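# Raise the fallen lower window sash until both latches engage

## Task

Lift the window's lower sash back to upright inside its frame and keep going until both of its latches click into place. Pressing hard on the glass, or letting the sash drop any real distance, counts as failure.

## Robot and tools

ROBOT. There are two arms. left_arm carries a five-finger left hand and right_arm a five-finger right hand. In the scene frame the bases sit at left_arm (+0.061, +0.442, 0) m and right_arm (+0.042, -0.347, 0) m, both almost unrotated. A post stands on the floor behind them.

FRAMES. Scene frame: origin at table-top height, midway between the nominal bases; +x points out over the table, +y toward left_arm, +z up. Image left and right do not match arm names. Results report positions, quaternions (wxyz) and velocities in this frame. Commanded offsets are taken along the axes of that arm's own current Hand target.

HAND POINT. The hand point sits 0.05 m in front of the palm and 0.15 m out from the wrist face. Its +z runs along the straight fingers, +y comes out of the palm, +x crosses the palm; on the right hand +x points away from the thumb, on the left hand toward it. Straight fingertips reach 0.06 to 0.07 m past the point and lie 0.06 m behind it (-y). A bracket on the little-finger side reaches 0.10 m across and can strike things. With fingers level, the wrist can sit up to 0.11 m (palm down) or 0.23 m (palm up) below the point.

ROW FORMAT (shared by execute_actions and move). One row is a single flat list of 28 numbers, each from -1 to 1, covering both arms even if one stays still: left_arm dx, dy, dz, rx, ry, rz; left hand little, ring, middle, index, thumb_bend, thumb_turn, force_limit, speed; then the same fourteen for right_arm. The six pose numbers are an offset, not a pose: measured from the arm's Hand target at the start of the action or move, along that target's axes. Scale: 1.0 equals 0.6 m for dx/dy/dz and 180 degrees for the rotation vector rx/ry/rz. Every row in one action is counted from that same start, not from the previous row; a later call counts from the new Hand target, so repeating an offset moves further. Six zeros ask nothing new of that arm. Finger and thumb numbers are absolute targets: +1 open/straight, -1 closed; thumb_turn -1 puts the thumb in front of the palm, +1 beside it. force_limit runs linearly from about 0 N at -1 to 10 N at +1 (15 N for the two thumb motors). speed rises from nearly 0 at -1 to full at +0.48 and above. No value means unchanged: repeat the hand's last eight numbers you sent. For a soft grip close with speed at -0.94 or lower.

TOOLS.
execute_actions(actions, cameras): actions is a list of actions; each action is up to 15 rows, one per 1/30 s step, and a short one holds its final row to step 15. Empty list returns camera images.
move(target, speed, blend, stop_force, zero, blocking, cameras): target is one 28-number row or up to 15 rows, all offsets from the same starting Hand targets. Straight-line paths, capped at 10 s. speed in m/s, 0.002 to 3.6 (default 0.25); turning limited to twice that in rad/s. blend in m, rounds corners in a list. stop_force in N, 3 to 120, ends an arm's path when its wrist sensor feels that much push against its motion; zero (default true) rezeroes first. blocking=false returns early and cannot be combined with stop_force. Result adds a move: line, e.g. done, off_target, moving, held, fault, and limits=paced (pose clipped) or limits=held (steps withheld).
wait(seconds 0 to 3600), stop(), zoom_image(camera, region [x0, y0, x1, y1] pixels, up to 504 by 504), show_instructions(), zero_wrist_force(arm), finished_scene(scene=1).
Cameras: cam_head_left, cam_head_right, cam_high (896x504), cam_left_wrist, cam_right_wrist (672x504, fisheye).

RESULTS. Hand target is the last commanded pose after clipping; the hand often rests a little short. Joint positions and torques (drive output, noisy). Wrist force and torque in the tool's own axes, plus the peak since the last report. hand_measured, hand_stopped_by (moving, target, force, stalled, fault) and hand_load_n (positive pushes the finger open) follow the motor order above. Motor temperatures; MOTOR HOT from 70 °C, brake stop at 85 °C.

LIMITS AND CAUTIONS. Each step the commanded orientation is clipped to 32 degrees from the measured one. Contact torque reaching 25.7 N m on a wrist joint or 138 N m on the others, an outside force near 150 N, or a joint straying from its plan (0.9 degrees wrist, 7.5 degrees others) stops the arm for 10 s. Arms are stiff: aim only slightly past a firm contact, go slowly, and prefer stop_force when touching. Avoid driving the wrist near its first joint's axis. Do not let the arms or hands meet, do not press the glass firmly, do not let the sash drop, hit fixed things hard, or knock anything off the table.

Each tool is called after "Request:" as name(argument=value, ...), one argument or row to a line, values as JSON.

Reference images:

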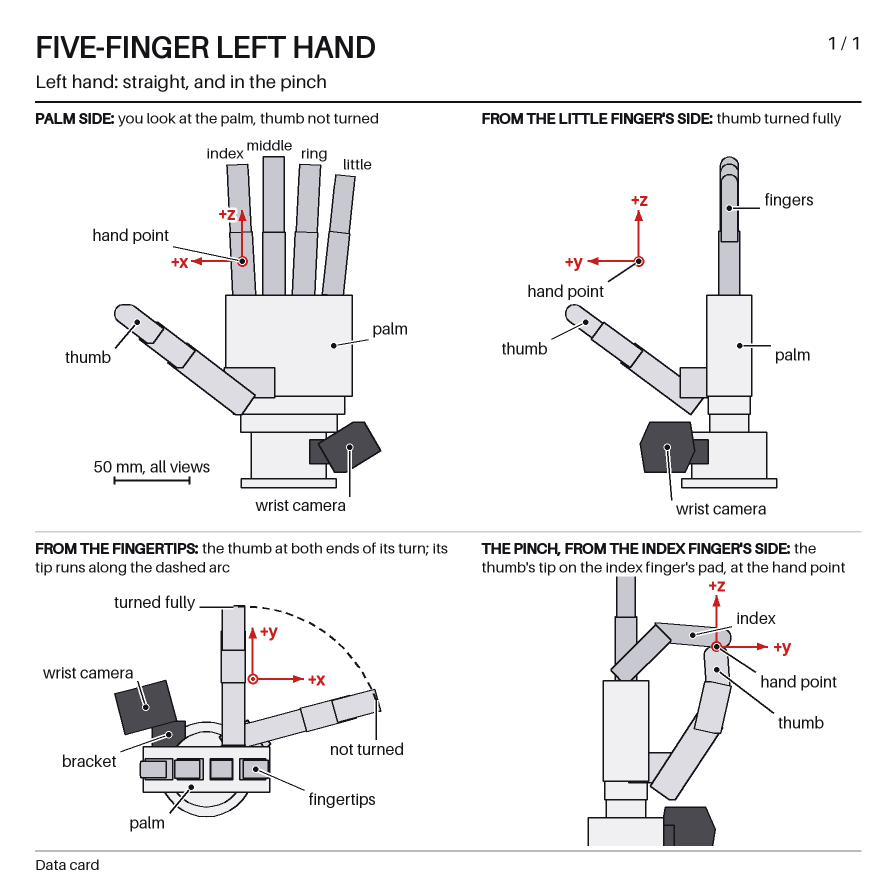

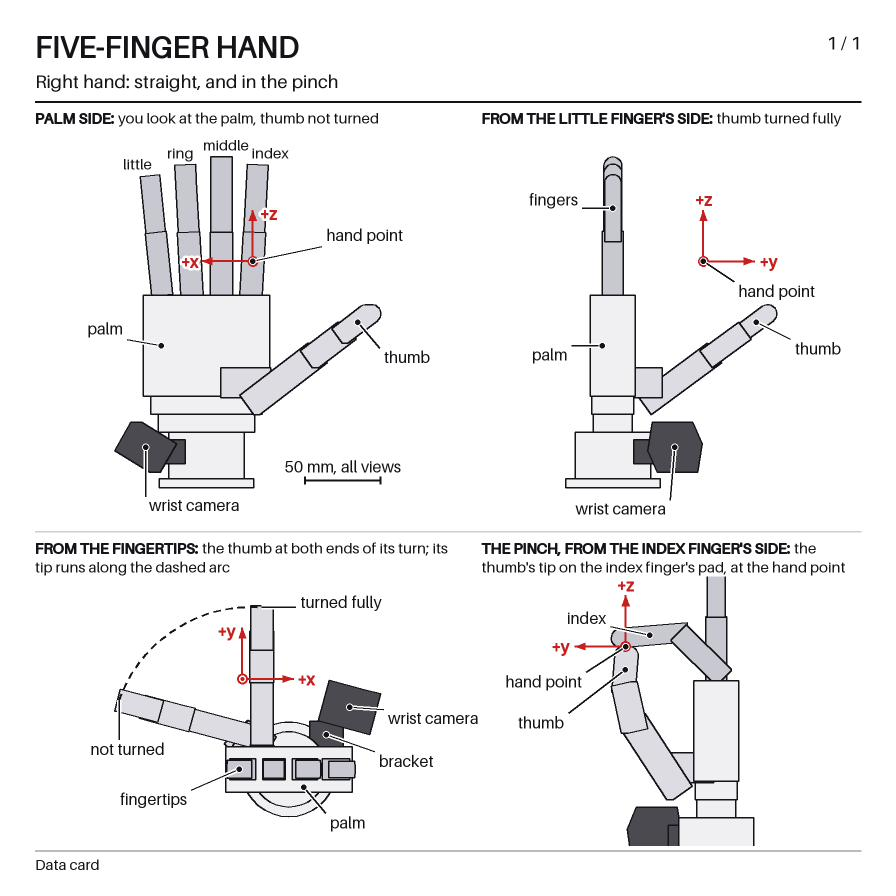

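## Session

Request:
execute_actions(
  actions=[],
)

Scene clock: 0.00 s.
left_arm: end_effector_position=(+0.4172, +0.0772, +0.2551) hand_measured=(+1.000, +1.000, +1.000, +1.000, +1.000, +1.000) hand_load_n=(+0.0, -0.5, +0.0, +0.0, +0.0, +0.0) hand_stopped_by=(target, target, target, target, target, target) hand_force_limit=0.00 hand_speed=-0.80 end_effector_quat_wxyz=(+0.164, +0.959, +0.185, +0.138) | right_arm: end_effector_position=(+0.8765, -0.2730, +0.1065) hand_measured=(+1.000, +1.000, +1.000, +1.000, +1.000, +1.000) hand_load_n=(+0.0, +0.0, +0.0, +0.0, +0.0, +0.0) hand_stopped_by=(target, target, target, target, target, target) hand_force_limit=0.00 hand_speed=-0.80 end_effector_quat_wxyz=(-0.267, +0.833, -0.406, +0.267)
Joint positions: left_arm=[2.691 -1.637 -1.741 2.23 -1.477 0.718] | right_arm=[-0.167 -0.351 0.123 1.087 1.238 -3.835]
Joint velocities: within noise
Joint torques (N m): no reading
Motor temperatures (°C): left_arm=[37 35 39 48 44 44] | right_arm=[38 38 36 42 43 44]
Wrist force (N): no reading
Wrist torque (N m): no reading
Wrist force, peak (N): no reading
Hand target: left_arm +0.4172, +0.0772, +0.2551; +0.164, +0.959, +0.185, +0.138 | right_arm +0.8765, -0.2730, +0.1065; -0.267, +0.833, -0.406, +0.267

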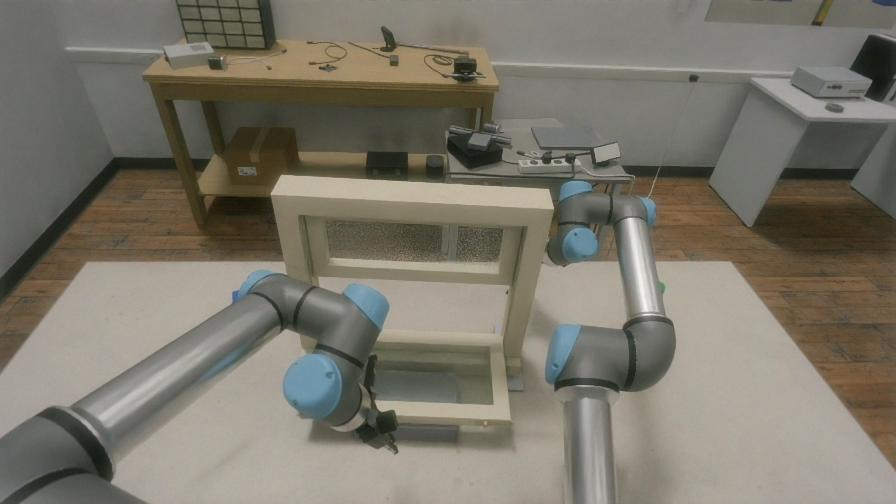

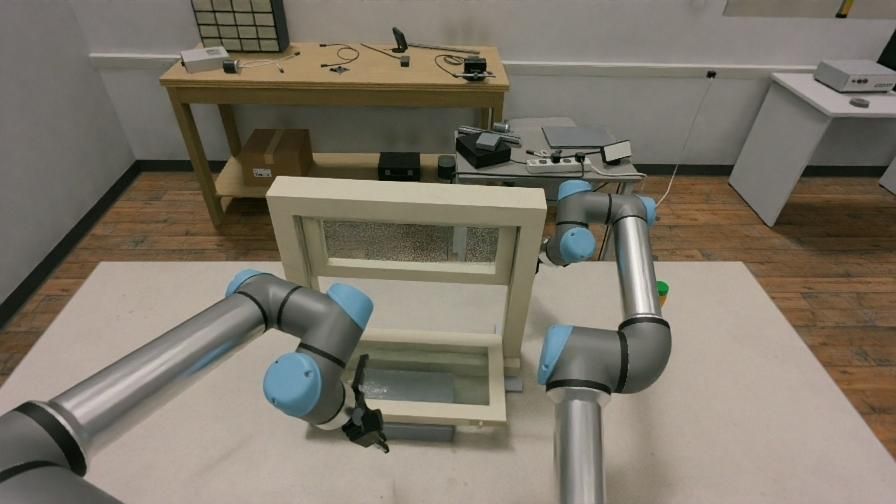

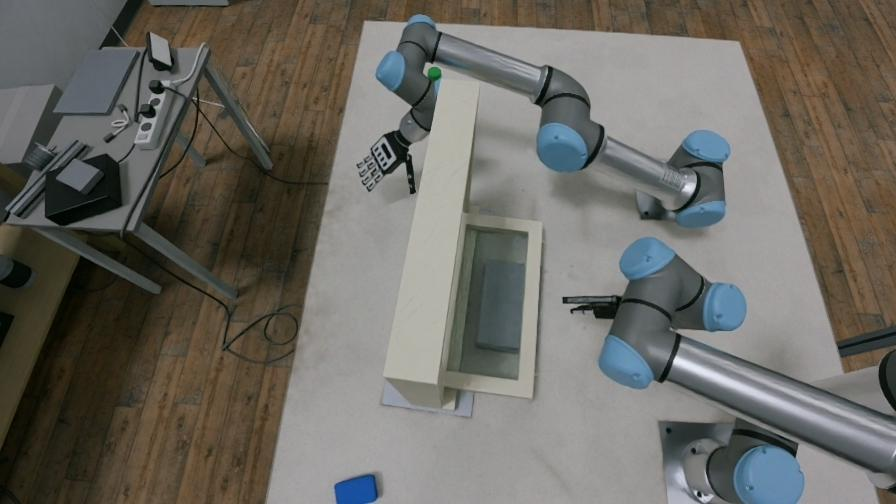

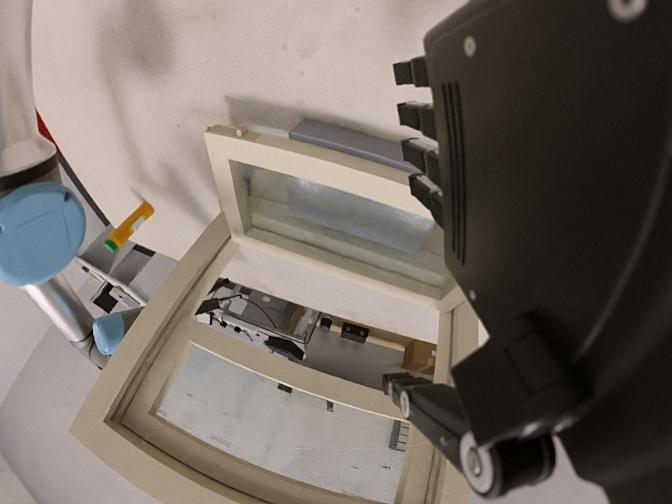

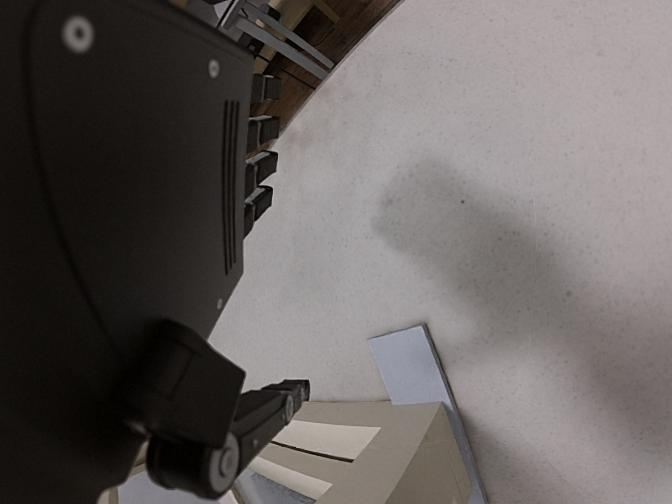

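Request:
zoom_image(
  camera="cam_head_left",
  region=[260, 160, 600, 460],
)

Request:
zoom_image(
  camera="cam_high",
  region=[340, 60, 640, 440],
)

Request:
zoom_image(
  camera="cam_left_wrist",
  region=[60, 60, 500, 504],
)

Scaled by 1.482 from the camera's image (finer frame: 1280x720).

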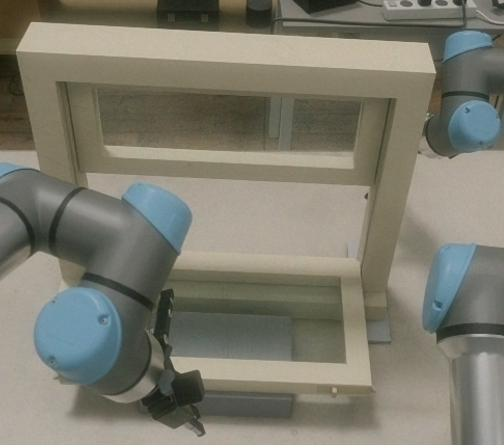

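Scaled by 1.326 from the camera's image (finer frame: 1280x720).

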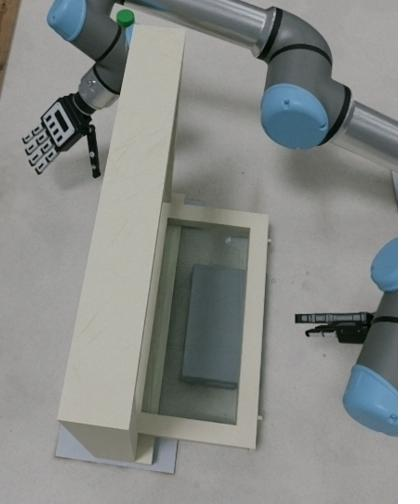

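Scaled by 1.135 from the camera's image (finer frame: 960x720).

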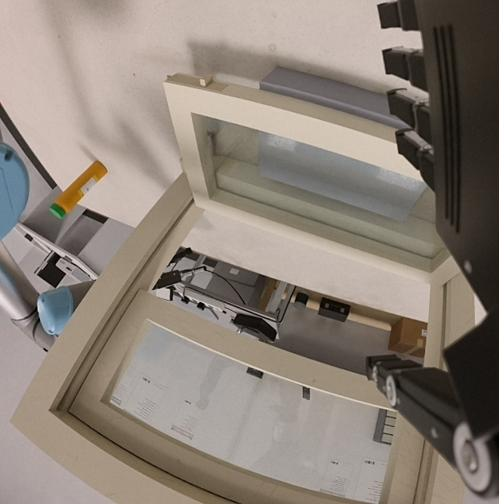

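Request:
move(
  target=[0.0693,-0.2658,-0.2293,0.1447,0.0075,-0.3506,1,1,1,1,1,1,0,0,0,0,0,0,0,0,1,1,1,1,1,1,0,0],
  speed=0.2,
  cameras=["all"],
)

Scene clock: 17.00 s.
left_arm: end_effector_position=(+0.3602, +0.2699, +0.3305) hand_measured=(+1.000, +1.000, +1.000, +1.000, +1.000, +1.000) hand_load_n=(+0.0, +0.0, +0.0, +0.0, +0.0, +0.0) hand_stopped_by=(target, target, target, target, target, target) hand_force_limit=0.00 hand_speed=0.00 end_effector_quat_wxyz=(+0.000, +0.732, +0.682, +0.001) | right_arm: end_effector_position=(+0.8765, -0.2730, +0.1065) hand_measured=(+1.000, +1.000, +1.000, +1.000, +1.000, +1.000) hand_load_n=(+0.0, +0.0, +0.0, +0.0, +0.0, +0.0) hand_stopped_by=(target, target, target, target, target, target) hand_force_limit=0.00 hand_speed=0.00 end_effector_quat_wxyz=(-0.267, +0.833, -0.406, +0.267)
Joint positions: left_arm=[2.888 -1.539 -1.62 1.589 -1.572 -0.185] | right_arm=[-0.167 -0.351 0.123 1.087 1.238 -3.835]
Joint torques (N m): left_arm=[4.08 18.18 3.15 -2.57 -1.56 -0.28] | right_arm=[-0.8 -61.58 -17.67 0.84 -0.42 0.07]
Wrist force (N): left_arm=[0.4 0.9 0.9] | right_arm=[0.1 -0.1 0.0]
Wrist torque (N m): left_arm=[0.06 -0.01 -0.05] | right_arm=[-0.03 -0.02 0.00]
Wrist force, peak (N): left_arm=[0.8 0.8 1.0] | right_arm=[0.2 -0.5 0.0]
Hand target: left_arm +0.3602, +0.2700, +0.3304; +0.000, +0.731, +0.682, +0.001 | right_arm +0.8765, -0.2730, +0.1065; -0.267, +0.833, -0.406, +0.267
Off the commanded pose: left_arm 0.000 m, 0 deg | right_arm 0.000 m, 0 deg.
move: done

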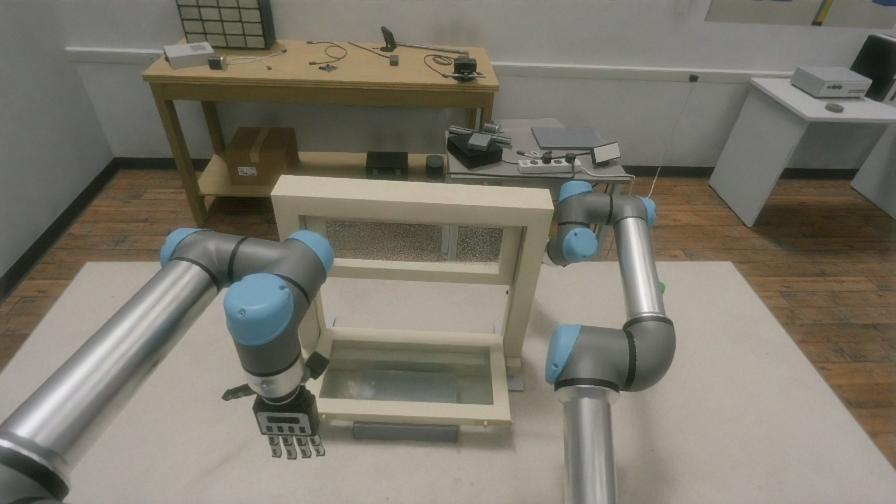

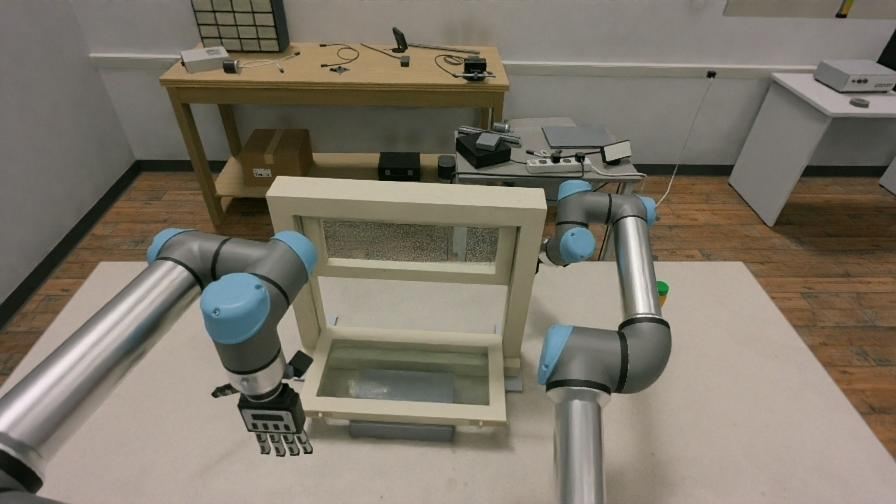

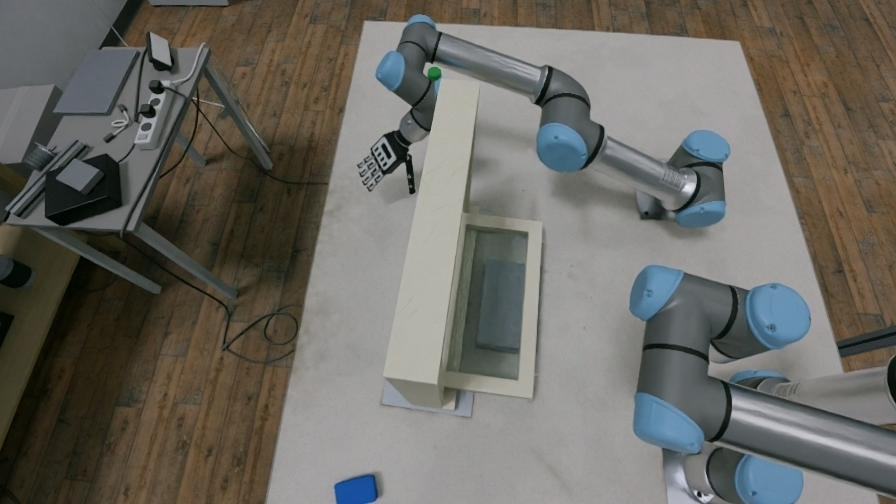

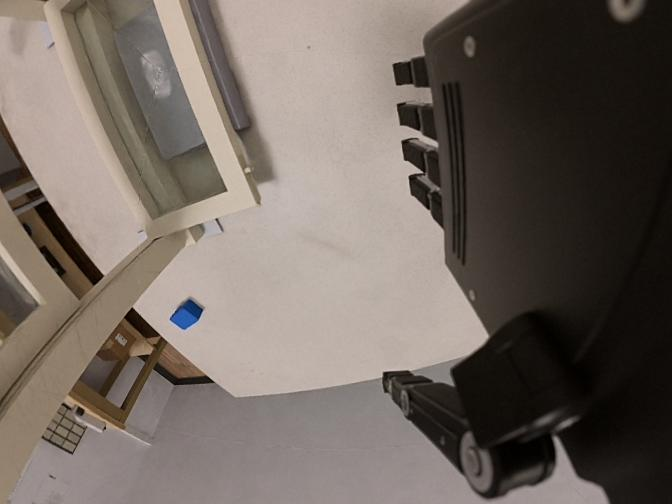

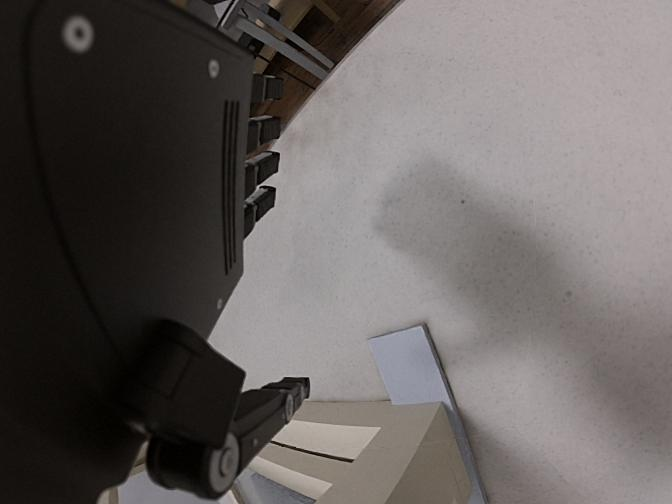

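Request:
zoom_image(
  camera="cam_left_wrist",
  region=[0, 0, 340, 340],
)

Request:
zoom_image(
  camera="cam_head_left",
  region=[260, 300, 540, 470],
)

Request:
zoom_image(
  camera="cam_head_right",
  region=[260, 300, 540, 470],
)

Scaled by 1.482 from the camera's image (finer frame: 960x720).

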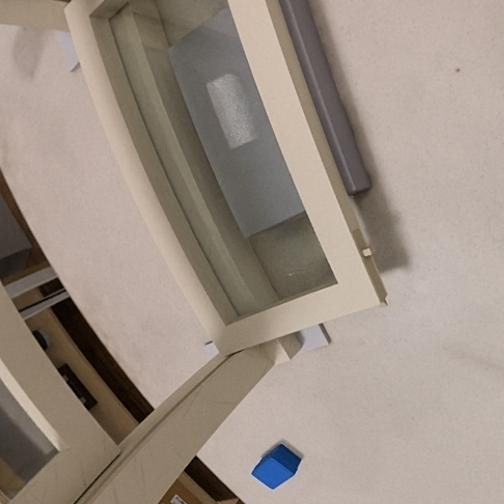

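Scaled by 1.800 from the camera's image (finer frame: 1280x720).

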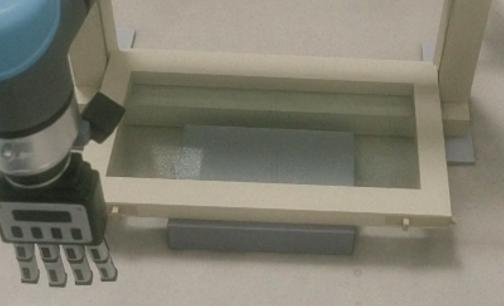

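Scaled by 1.800 from the camera's image (finer frame: 1280x720).

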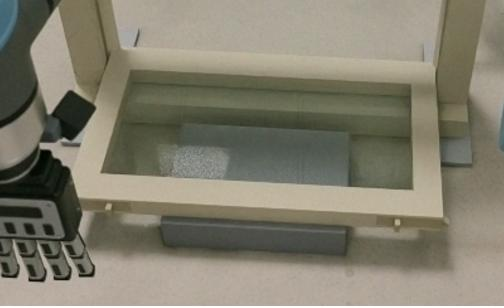

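Request:
move(
  target=[0,0,0,0,0,0,1,1,1,1,1,1,0,0,0.0123,0.0113,-0.0765,0,0,0.333,1,1,1,1,1,1,0,0],
  speed=0.2,
  cameras=["cam_high","cam_right_wrist"],
)

Scene clock: 45.60 s.
left_arm: end_effector_position=(+0.3602, +0.2700, +0.3304) hand_measured=(+1.000, +1.000, +1.000, +1.000, +1.000, +1.000) hand_load_n=(+0.0, +0.0, +0.0, +0.0, +0.0, +0.0) hand_stopped_by=(target, target, target, target, target, target) hand_force_limit=0.00 hand_speed=0.00 end_effector_quat_wxyz=(+0.000, +0.731, +0.682, +0.001) | right_arm: end_effector_position=(+0.8465, -0.2932, +0.1365) hand_measured=(+1.000, +1.000, +1.000, +1.000, +1.000, +1.000) hand_load_n=(+0.0, -0.5, +0.0, +0.0, +0.0, +0.0) hand_stopped_by=(target, target, target, target, target, target) hand_force_limit=0.00 hand_speed=0.00 end_effector_quat_wxyz=(+0.364, -0.519, +0.767, -0.098)
Joint positions: left_arm=[2.888 -1.539 -1.62 1.589 -1.572 -0.185] | right_arm=[-0.294 -0.596 0.61 0.883 1.157 -2.894]
Joint torques (N m): left_arm=[5.81 8.1 4.47 -3.8 -1.68 -1.05] | right_arm=[12.47 -51.93 -29.07 2.51 1.14 1.63]
Wrist force (N): left_arm=[0.4 0.8 0.8] | right_arm=[0.2 -0.7 -0.1]
Wrist torque (N m): left_arm=[0.05 -0.02 -0.04] | right_arm=[-0.14 -0.14 0.20]
Wrist force, peak (N): left_arm=[0.7 1.0 1.0] | right_arm=[0.4 -0.7 0.0]
Hand target: left_arm +0.3602, +0.2700, +0.3304; +0.000, +0.731, +0.682, +0.001 | right_arm +0.8465, -0.2931, +0.1365; +0.364, -0.519, +0.767, -0.098
Off the commanded pose: left_arm 0.000 m, 0 deg | right_arm 0.000 m, 0 deg.
move: done

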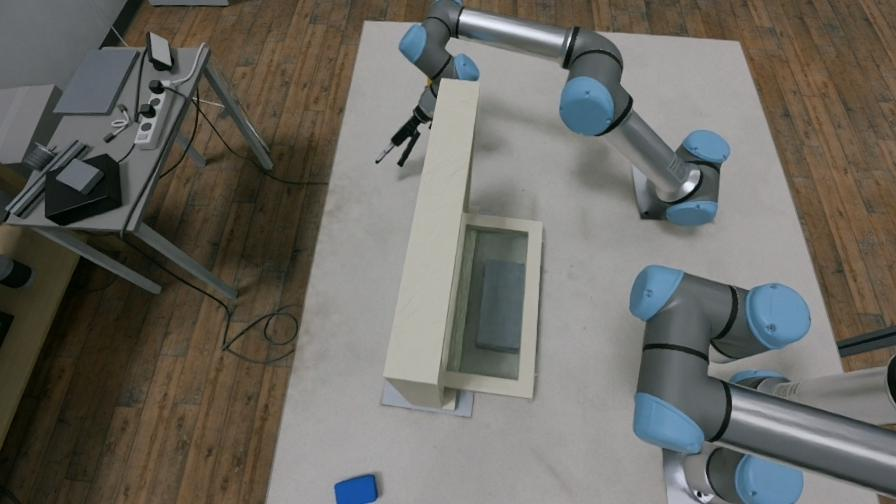

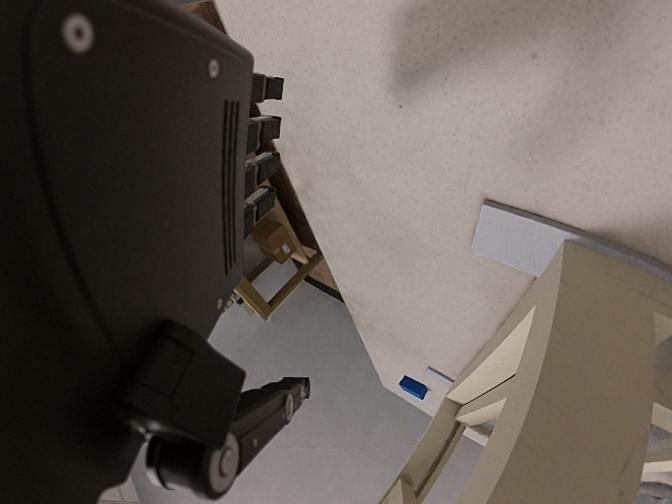

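Request:
move(
  target=[
    [0,0,0,0,0,0,1,1,1,1,1,1,0,0,0.1331,-0.0326,-0.1388,-0.0235,0.1305,0.2049,1,1,1,1,1,1,0,0],
    [0,0,0,0,0,0,1,1,1,1,1,1,0,0,0.183,0.0276,-0.285,-0.0469,0.261,0.4098,1,1,1,1,1,1,0,0],
  ],
  speed=0.2,
  blend=0.03,
  cameras=["cam_high","cam_head_left"],
)

Scene clock: 53.23 s.
left_arm: end_effector_position=(+0.3602, +0.2700, +0.3304) hand_measured=(+1.000, +1.000, +1.000, +1.000, +1.000, +1.000) hand_load_n=(+0.0, +0.0, +0.0, +0.0, +0.0, +0.0) hand_stopped_by=(target, target, target, target, target, target) hand_force_limit=0.00 hand_speed=0.00 end_effector_quat_wxyz=(+0.000, +0.731, +0.682, +0.001) | right_arm: end_effector_position=(+0.7000, -0.4201, +0.1998) hand_measured=(+1.000, +1.000, +1.000, +1.000, +1.000, +1.000) hand_load_n=(+0.0, +0.0, +0.0, +0.0, -0.5, +0.5) hand_stopped_by=(target, target, target, target, target, target) hand_force_limit=0.00 hand_speed=0.00 end_effector_quat_wxyz=(+0.000, +0.085, +0.996, +0.001)
Joint positions: left_arm=[2.888 -1.539 -1.62 1.589 -1.572 -0.185] | right_arm=[-0.43 -0.705 0.673 1.602 1.57 -1.817]
Joint torques (N m): left_arm=[5.68 12.69 3.54 -1.41 -1.83 1.3] | right_arm=[13.03 -46.33 -28.07 2.77 -1.51 1.61]
Wrist force (N): left_arm=[0.3 0.8 0.9] | right_arm=[0.4 -1.9 -0.1]
Wrist torque (N m): left_arm=[0.05 0.01 -0.05] | right_arm=[-0.41 -0.12 0.00]
Wrist force, peak (N): left_arm=[0.4 1.1 1.2] | right_arm=[0.8 -2.0 -0.1]
Hand target: left_arm +0.3602, +0.2700, +0.3304; +0.000, +0.731, +0.682, +0.001 | right_arm +0.7000, -0.4200, +0.1998; +0.000, +0.085, +0.996, +0.001
Off the commanded pose: left_arm 0.000 m, 0 deg | right_arm 0.000 m, 0 deg.
move: done
Images, in order (width x height): cam_head_left 896x504, cam_high 896x504.

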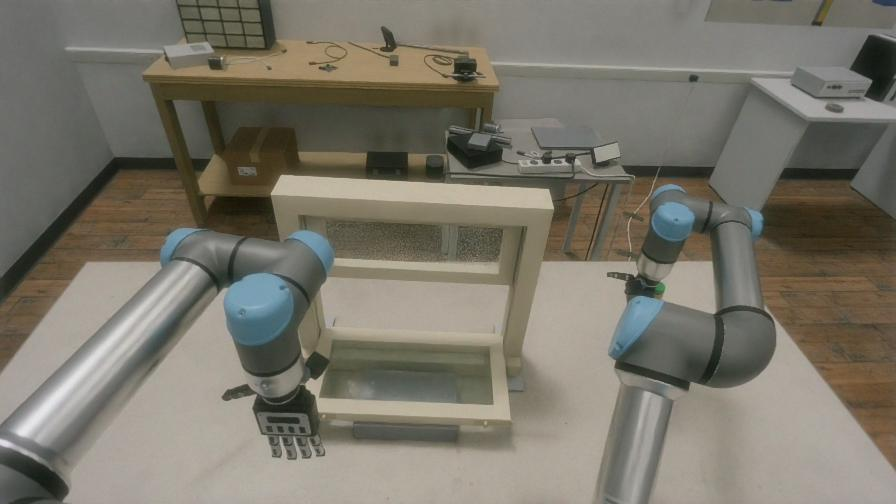

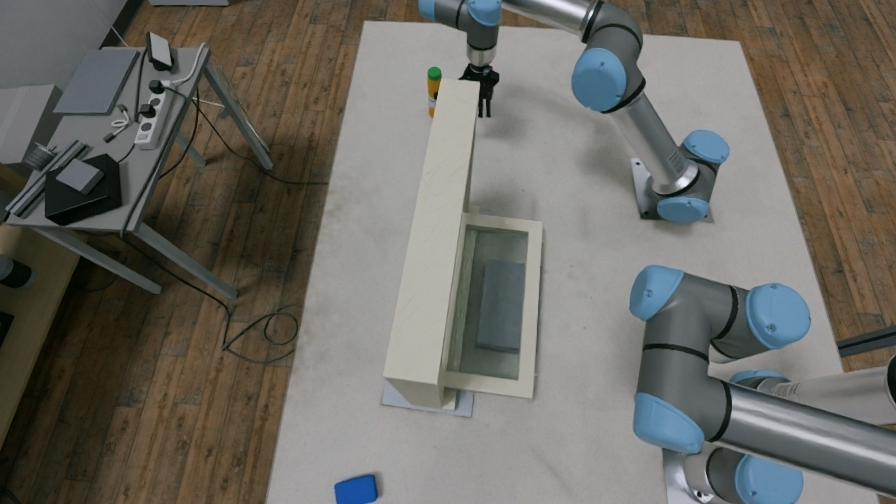

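Request:
move(
  target=[
    [0,0,0,0,0,0,1,1,1,1,1,1,0,0,0.3283,-0.0567,-0.1667,-0.054,-0.049,0.182,1,1,1,1,1,1,0,0],
    [0,0,0,0,0,0,1,1,1,1,1,1,0,0,0.5163,0.249,-0.2167,-0.1353,-0.1222,0.4561,1,1,1,1,1,1,0,0],
  ],
  speed=0.25,
  blend=0.03,
  cameras=["all"],
)

Scene clock: 61.57 s.
left_arm: end_effector_position=(+0.3602, +0.2700, +0.3304) hand_measured=(+1.000, +1.000, +1.000, +1.000, +1.000, +1.000) hand_load_n=(+0.0, +0.0, +0.0, +0.0, +0.0, +0.0) hand_stopped_by=(target, target, target, target, target, target) hand_force_limit=0.00 hand_speed=0.00 end_effector_quat_wxyz=(+0.000, +0.731, +0.682, +0.001) | right_arm: end_effector_position=(+0.4201, -0.2203, +0.3301) hand_measured=(+1.000, +1.000, +1.000, +1.000, +1.000, +1.000) hand_load_n=(+0.0, +0.0, +0.0, +0.0, +0.0, +0.0) hand_stopped_by=(target, target, target, target, target, target) hand_force_limit=0.00 hand_speed=0.00 end_effector_quat_wxyz=(+0.189, +0.706, +0.659, +0.177)
Joint positions: left_arm=[2.888 -1.539 -1.62 1.589 -1.572 -0.185] | right_arm=[0.153 -1.751 1.789 1.021 1.687 0.206]
Joint torques (N m): left_arm=[5.13 17.73 2.89 -1.02 -1.58 1.57] | right_arm=[11.84 -11.56 -4.08 0.63 1.64 1.74]
Wrist force (N): left_arm=[0.5 0.9 0.8] | right_arm=[1.1 -2.2 -0.3]
Wrist torque (N m): left_arm=[0.06 -0.03 -0.04] | right_arm=[-0.46 -0.20 -0.24]
Wrist force, peak (N): left_arm=[0.8 1.0 0.9] | right_arm=[1.9 -2.6 -0.6]
Hand target: left_arm +0.3602, +0.2700, +0.3304; +0.000, +0.731, +0.682, +0.001 | right_arm +0.4201, -0.2203, +0.3301; +0.189, +0.706, +0.659, +0.177
Off the commanded pose: left_arm 0.000 m, 0 deg | right_arm 0.000 m, 0 deg.
move: done

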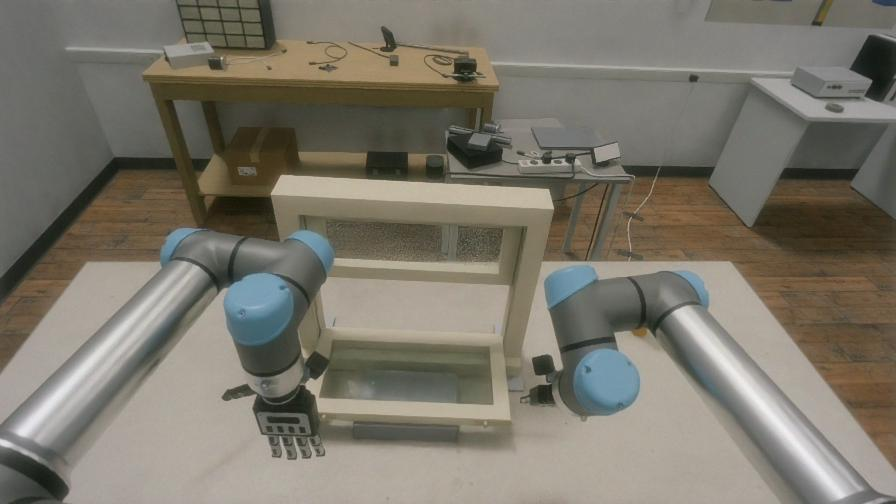

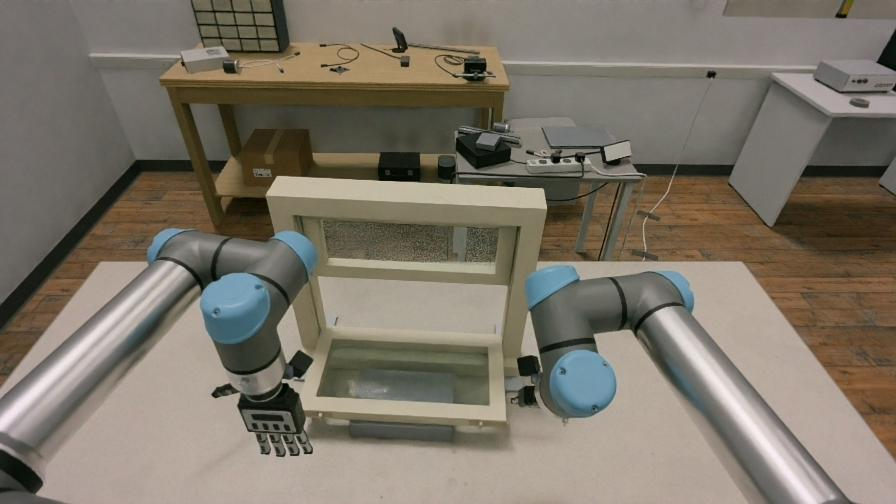

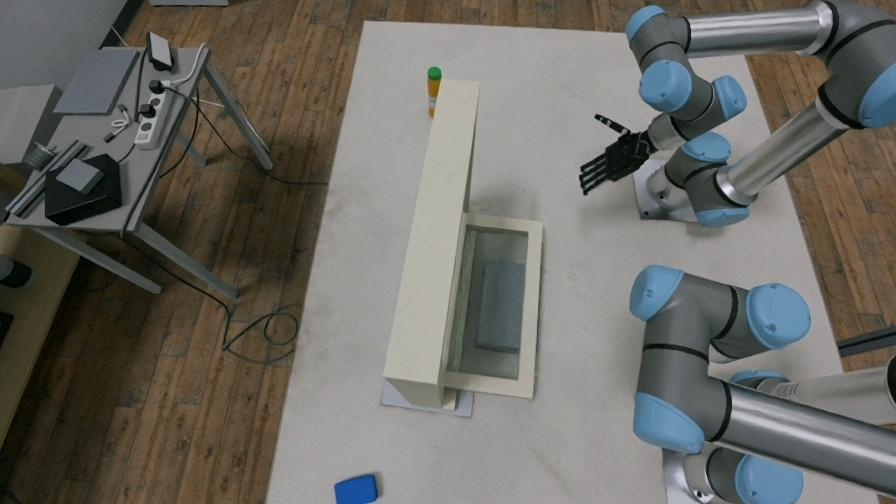

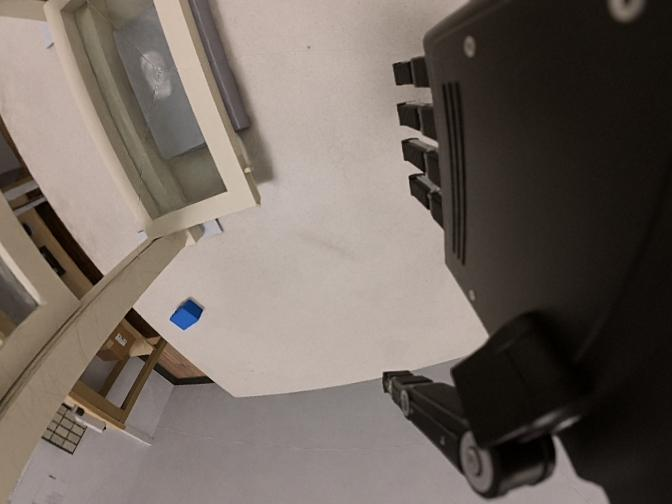

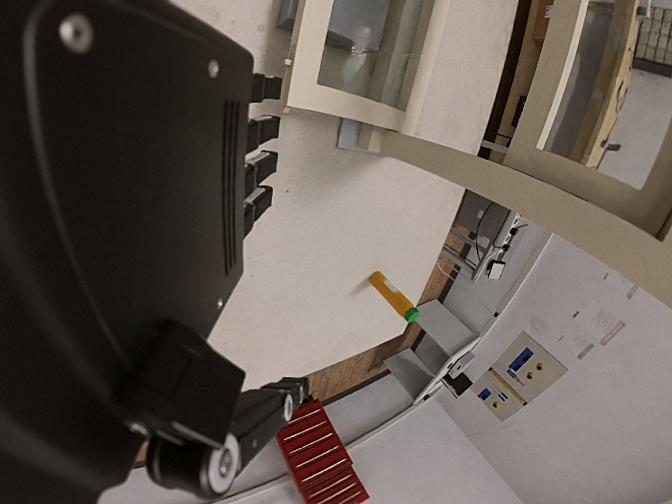

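Request:
zoom_image(
  camera="cam_head_left",
  region=[440, 260, 560, 440],
)

Request:
zoom_image(
  camera="cam_right_wrist",
  region=[250, 0, 520, 200],
)

Request:
zoom_image(
  camera="cam_high",
  region=[370, 190, 570, 430],
)

Scaled by 2.800 from the camera's image (finer frame: 1280x720).

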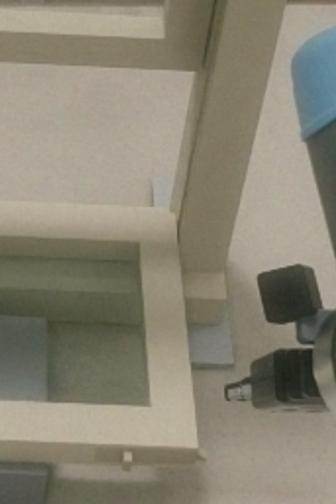

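Scaled by 1.867 from the camera's image (finer frame: 960x720).

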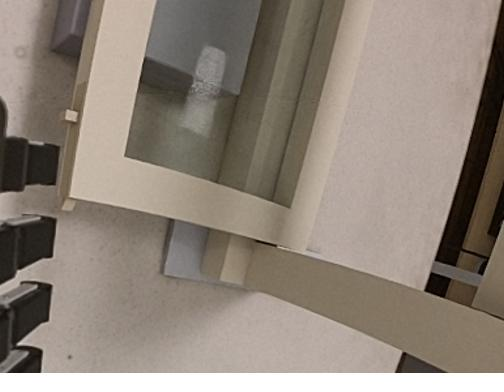

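Scaled by 2.100 from the camera's image (finer frame: 1280x720).

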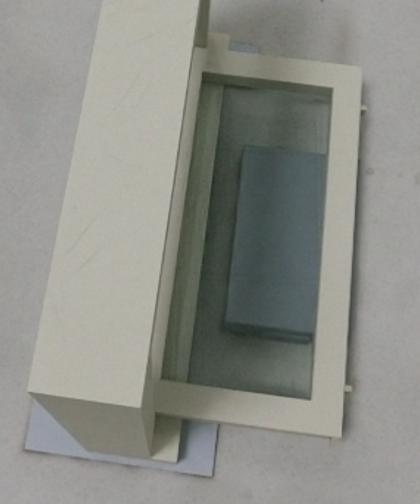

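Request:
move(
  target=[0.0985,0.0934,0.2167,-0.1667,0,0,0,0,0,0,1,1,0,0,0.1628,-0.1615,0.1568,0,0,0,0,0,0,0,1,1,0,0],
  speed=0.15,
  cameras=["all"],
)

Scene clock: 68.53 s.
left_arm: end_effector_position=(+0.4203, +0.3252, +0.2006) hand_measured=(+0.000, +0.000, +0.000, +0.000, +1.000, +1.000) hand_load_n=(+0.0, +0.0, +0.0, +0.0, +0.0, +0.0) hand_stopped_by=(target, target, target, target, target, target) hand_force_limit=0.00 hand_speed=0.00 end_effector_quat_wxyz=(+0.189, +0.707, +0.658, +0.177) end_effector_velocity=(+0.001, +0.000, +0.001) end_effector_angular_velocity=(+0.000, -0.005, +0.000) | right_arm: end_effector_position=(+0.3900, -0.1201, +0.2003) hand_measured=(+0.000, +0.000, +0.000, +0.000, +1.000, +1.000) hand_load_n=(+0.0, +0.0, +0.5, +0.0, +0.0, -0.5) hand_stopped_by=(target, target, target, target, target, target) hand_force_limit=0.00 hand_speed=0.00 end_effector_quat_wxyz=(+0.189, +0.706, +0.659, +0.177)
Joint positions: left_arm=[3.129 -1.337 -2.168 2.458 -1.544 0.049] | right_arm=[0.557 -1.517 1.931 0.722 1.873 0.573]
Joint velocities: left_arm=[0 0 0 0.005 0 0] | right_arm=[within noise]
Joint torques (N m): left_arm=[4.84 -1.03 9.35 0.64 -2.05 -1.22] | right_arm=[-5.45 -16.3 -27.9 0.85 -0.98 0.74]
Wrist force (N): left_arm=[0.4 -0.9 0.3] | right_arm=[0.9 -1.9 -0.4]
Wrist torque (N m): left_arm=[-0.17 -0.05 0.08] | right_arm=[-0.39 -0.16 -0.04]
Wrist force, peak (N): left_arm=[0.7 -1.4 1.0] | right_arm=[1.6 -2.6 0.0]
Hand target: left_arm +0.4203, +0.3252, +0.2005; +0.189, +0.707, +0.658, +0.177 | right_arm +0.3901, -0.1201, +0.2003; +0.189, +0.706, +0.659, +0.177
Off the commanded pose: left_arm 0.000 m, 0 deg | right_arm 0.000 m, 0 deg.
move: done

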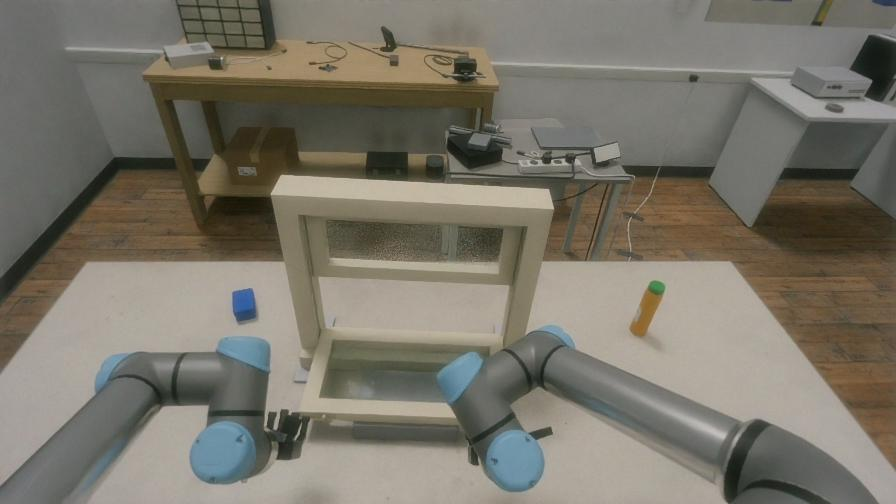

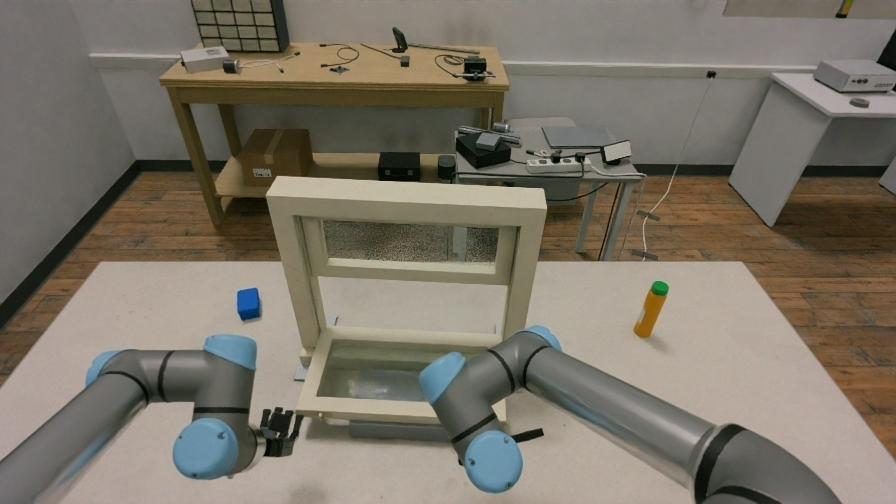

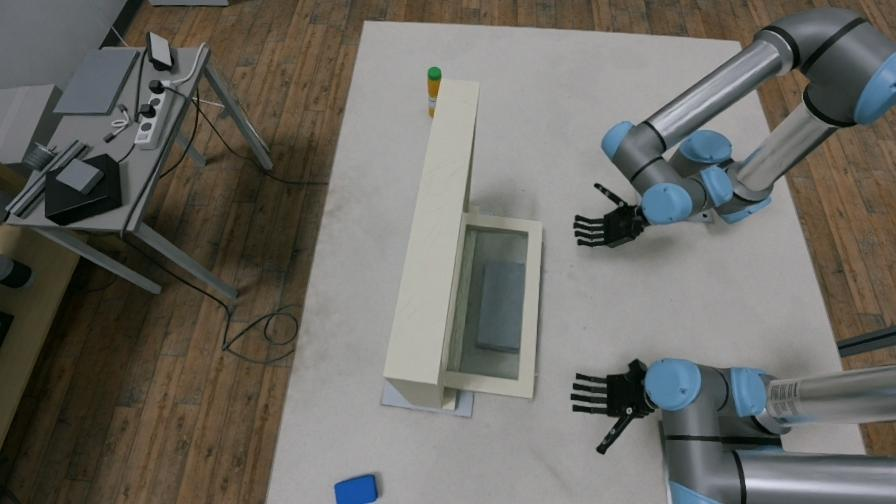

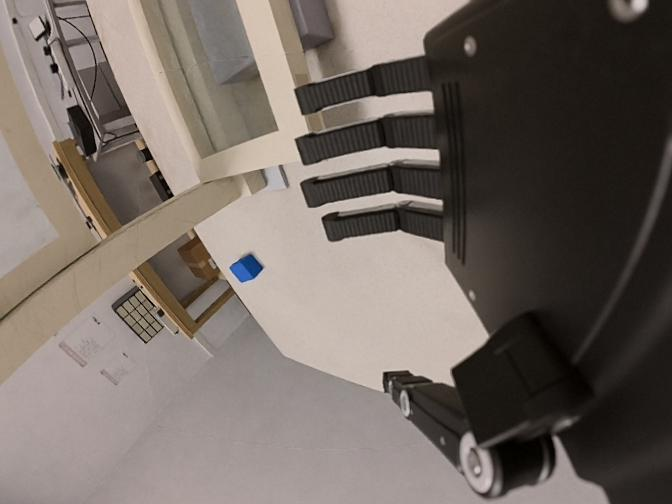

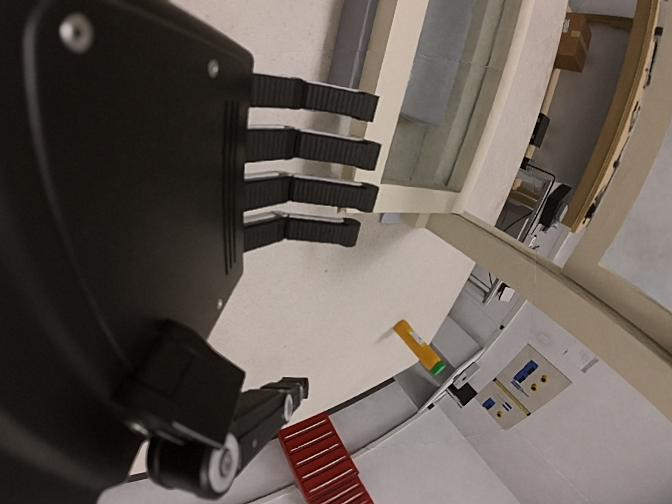

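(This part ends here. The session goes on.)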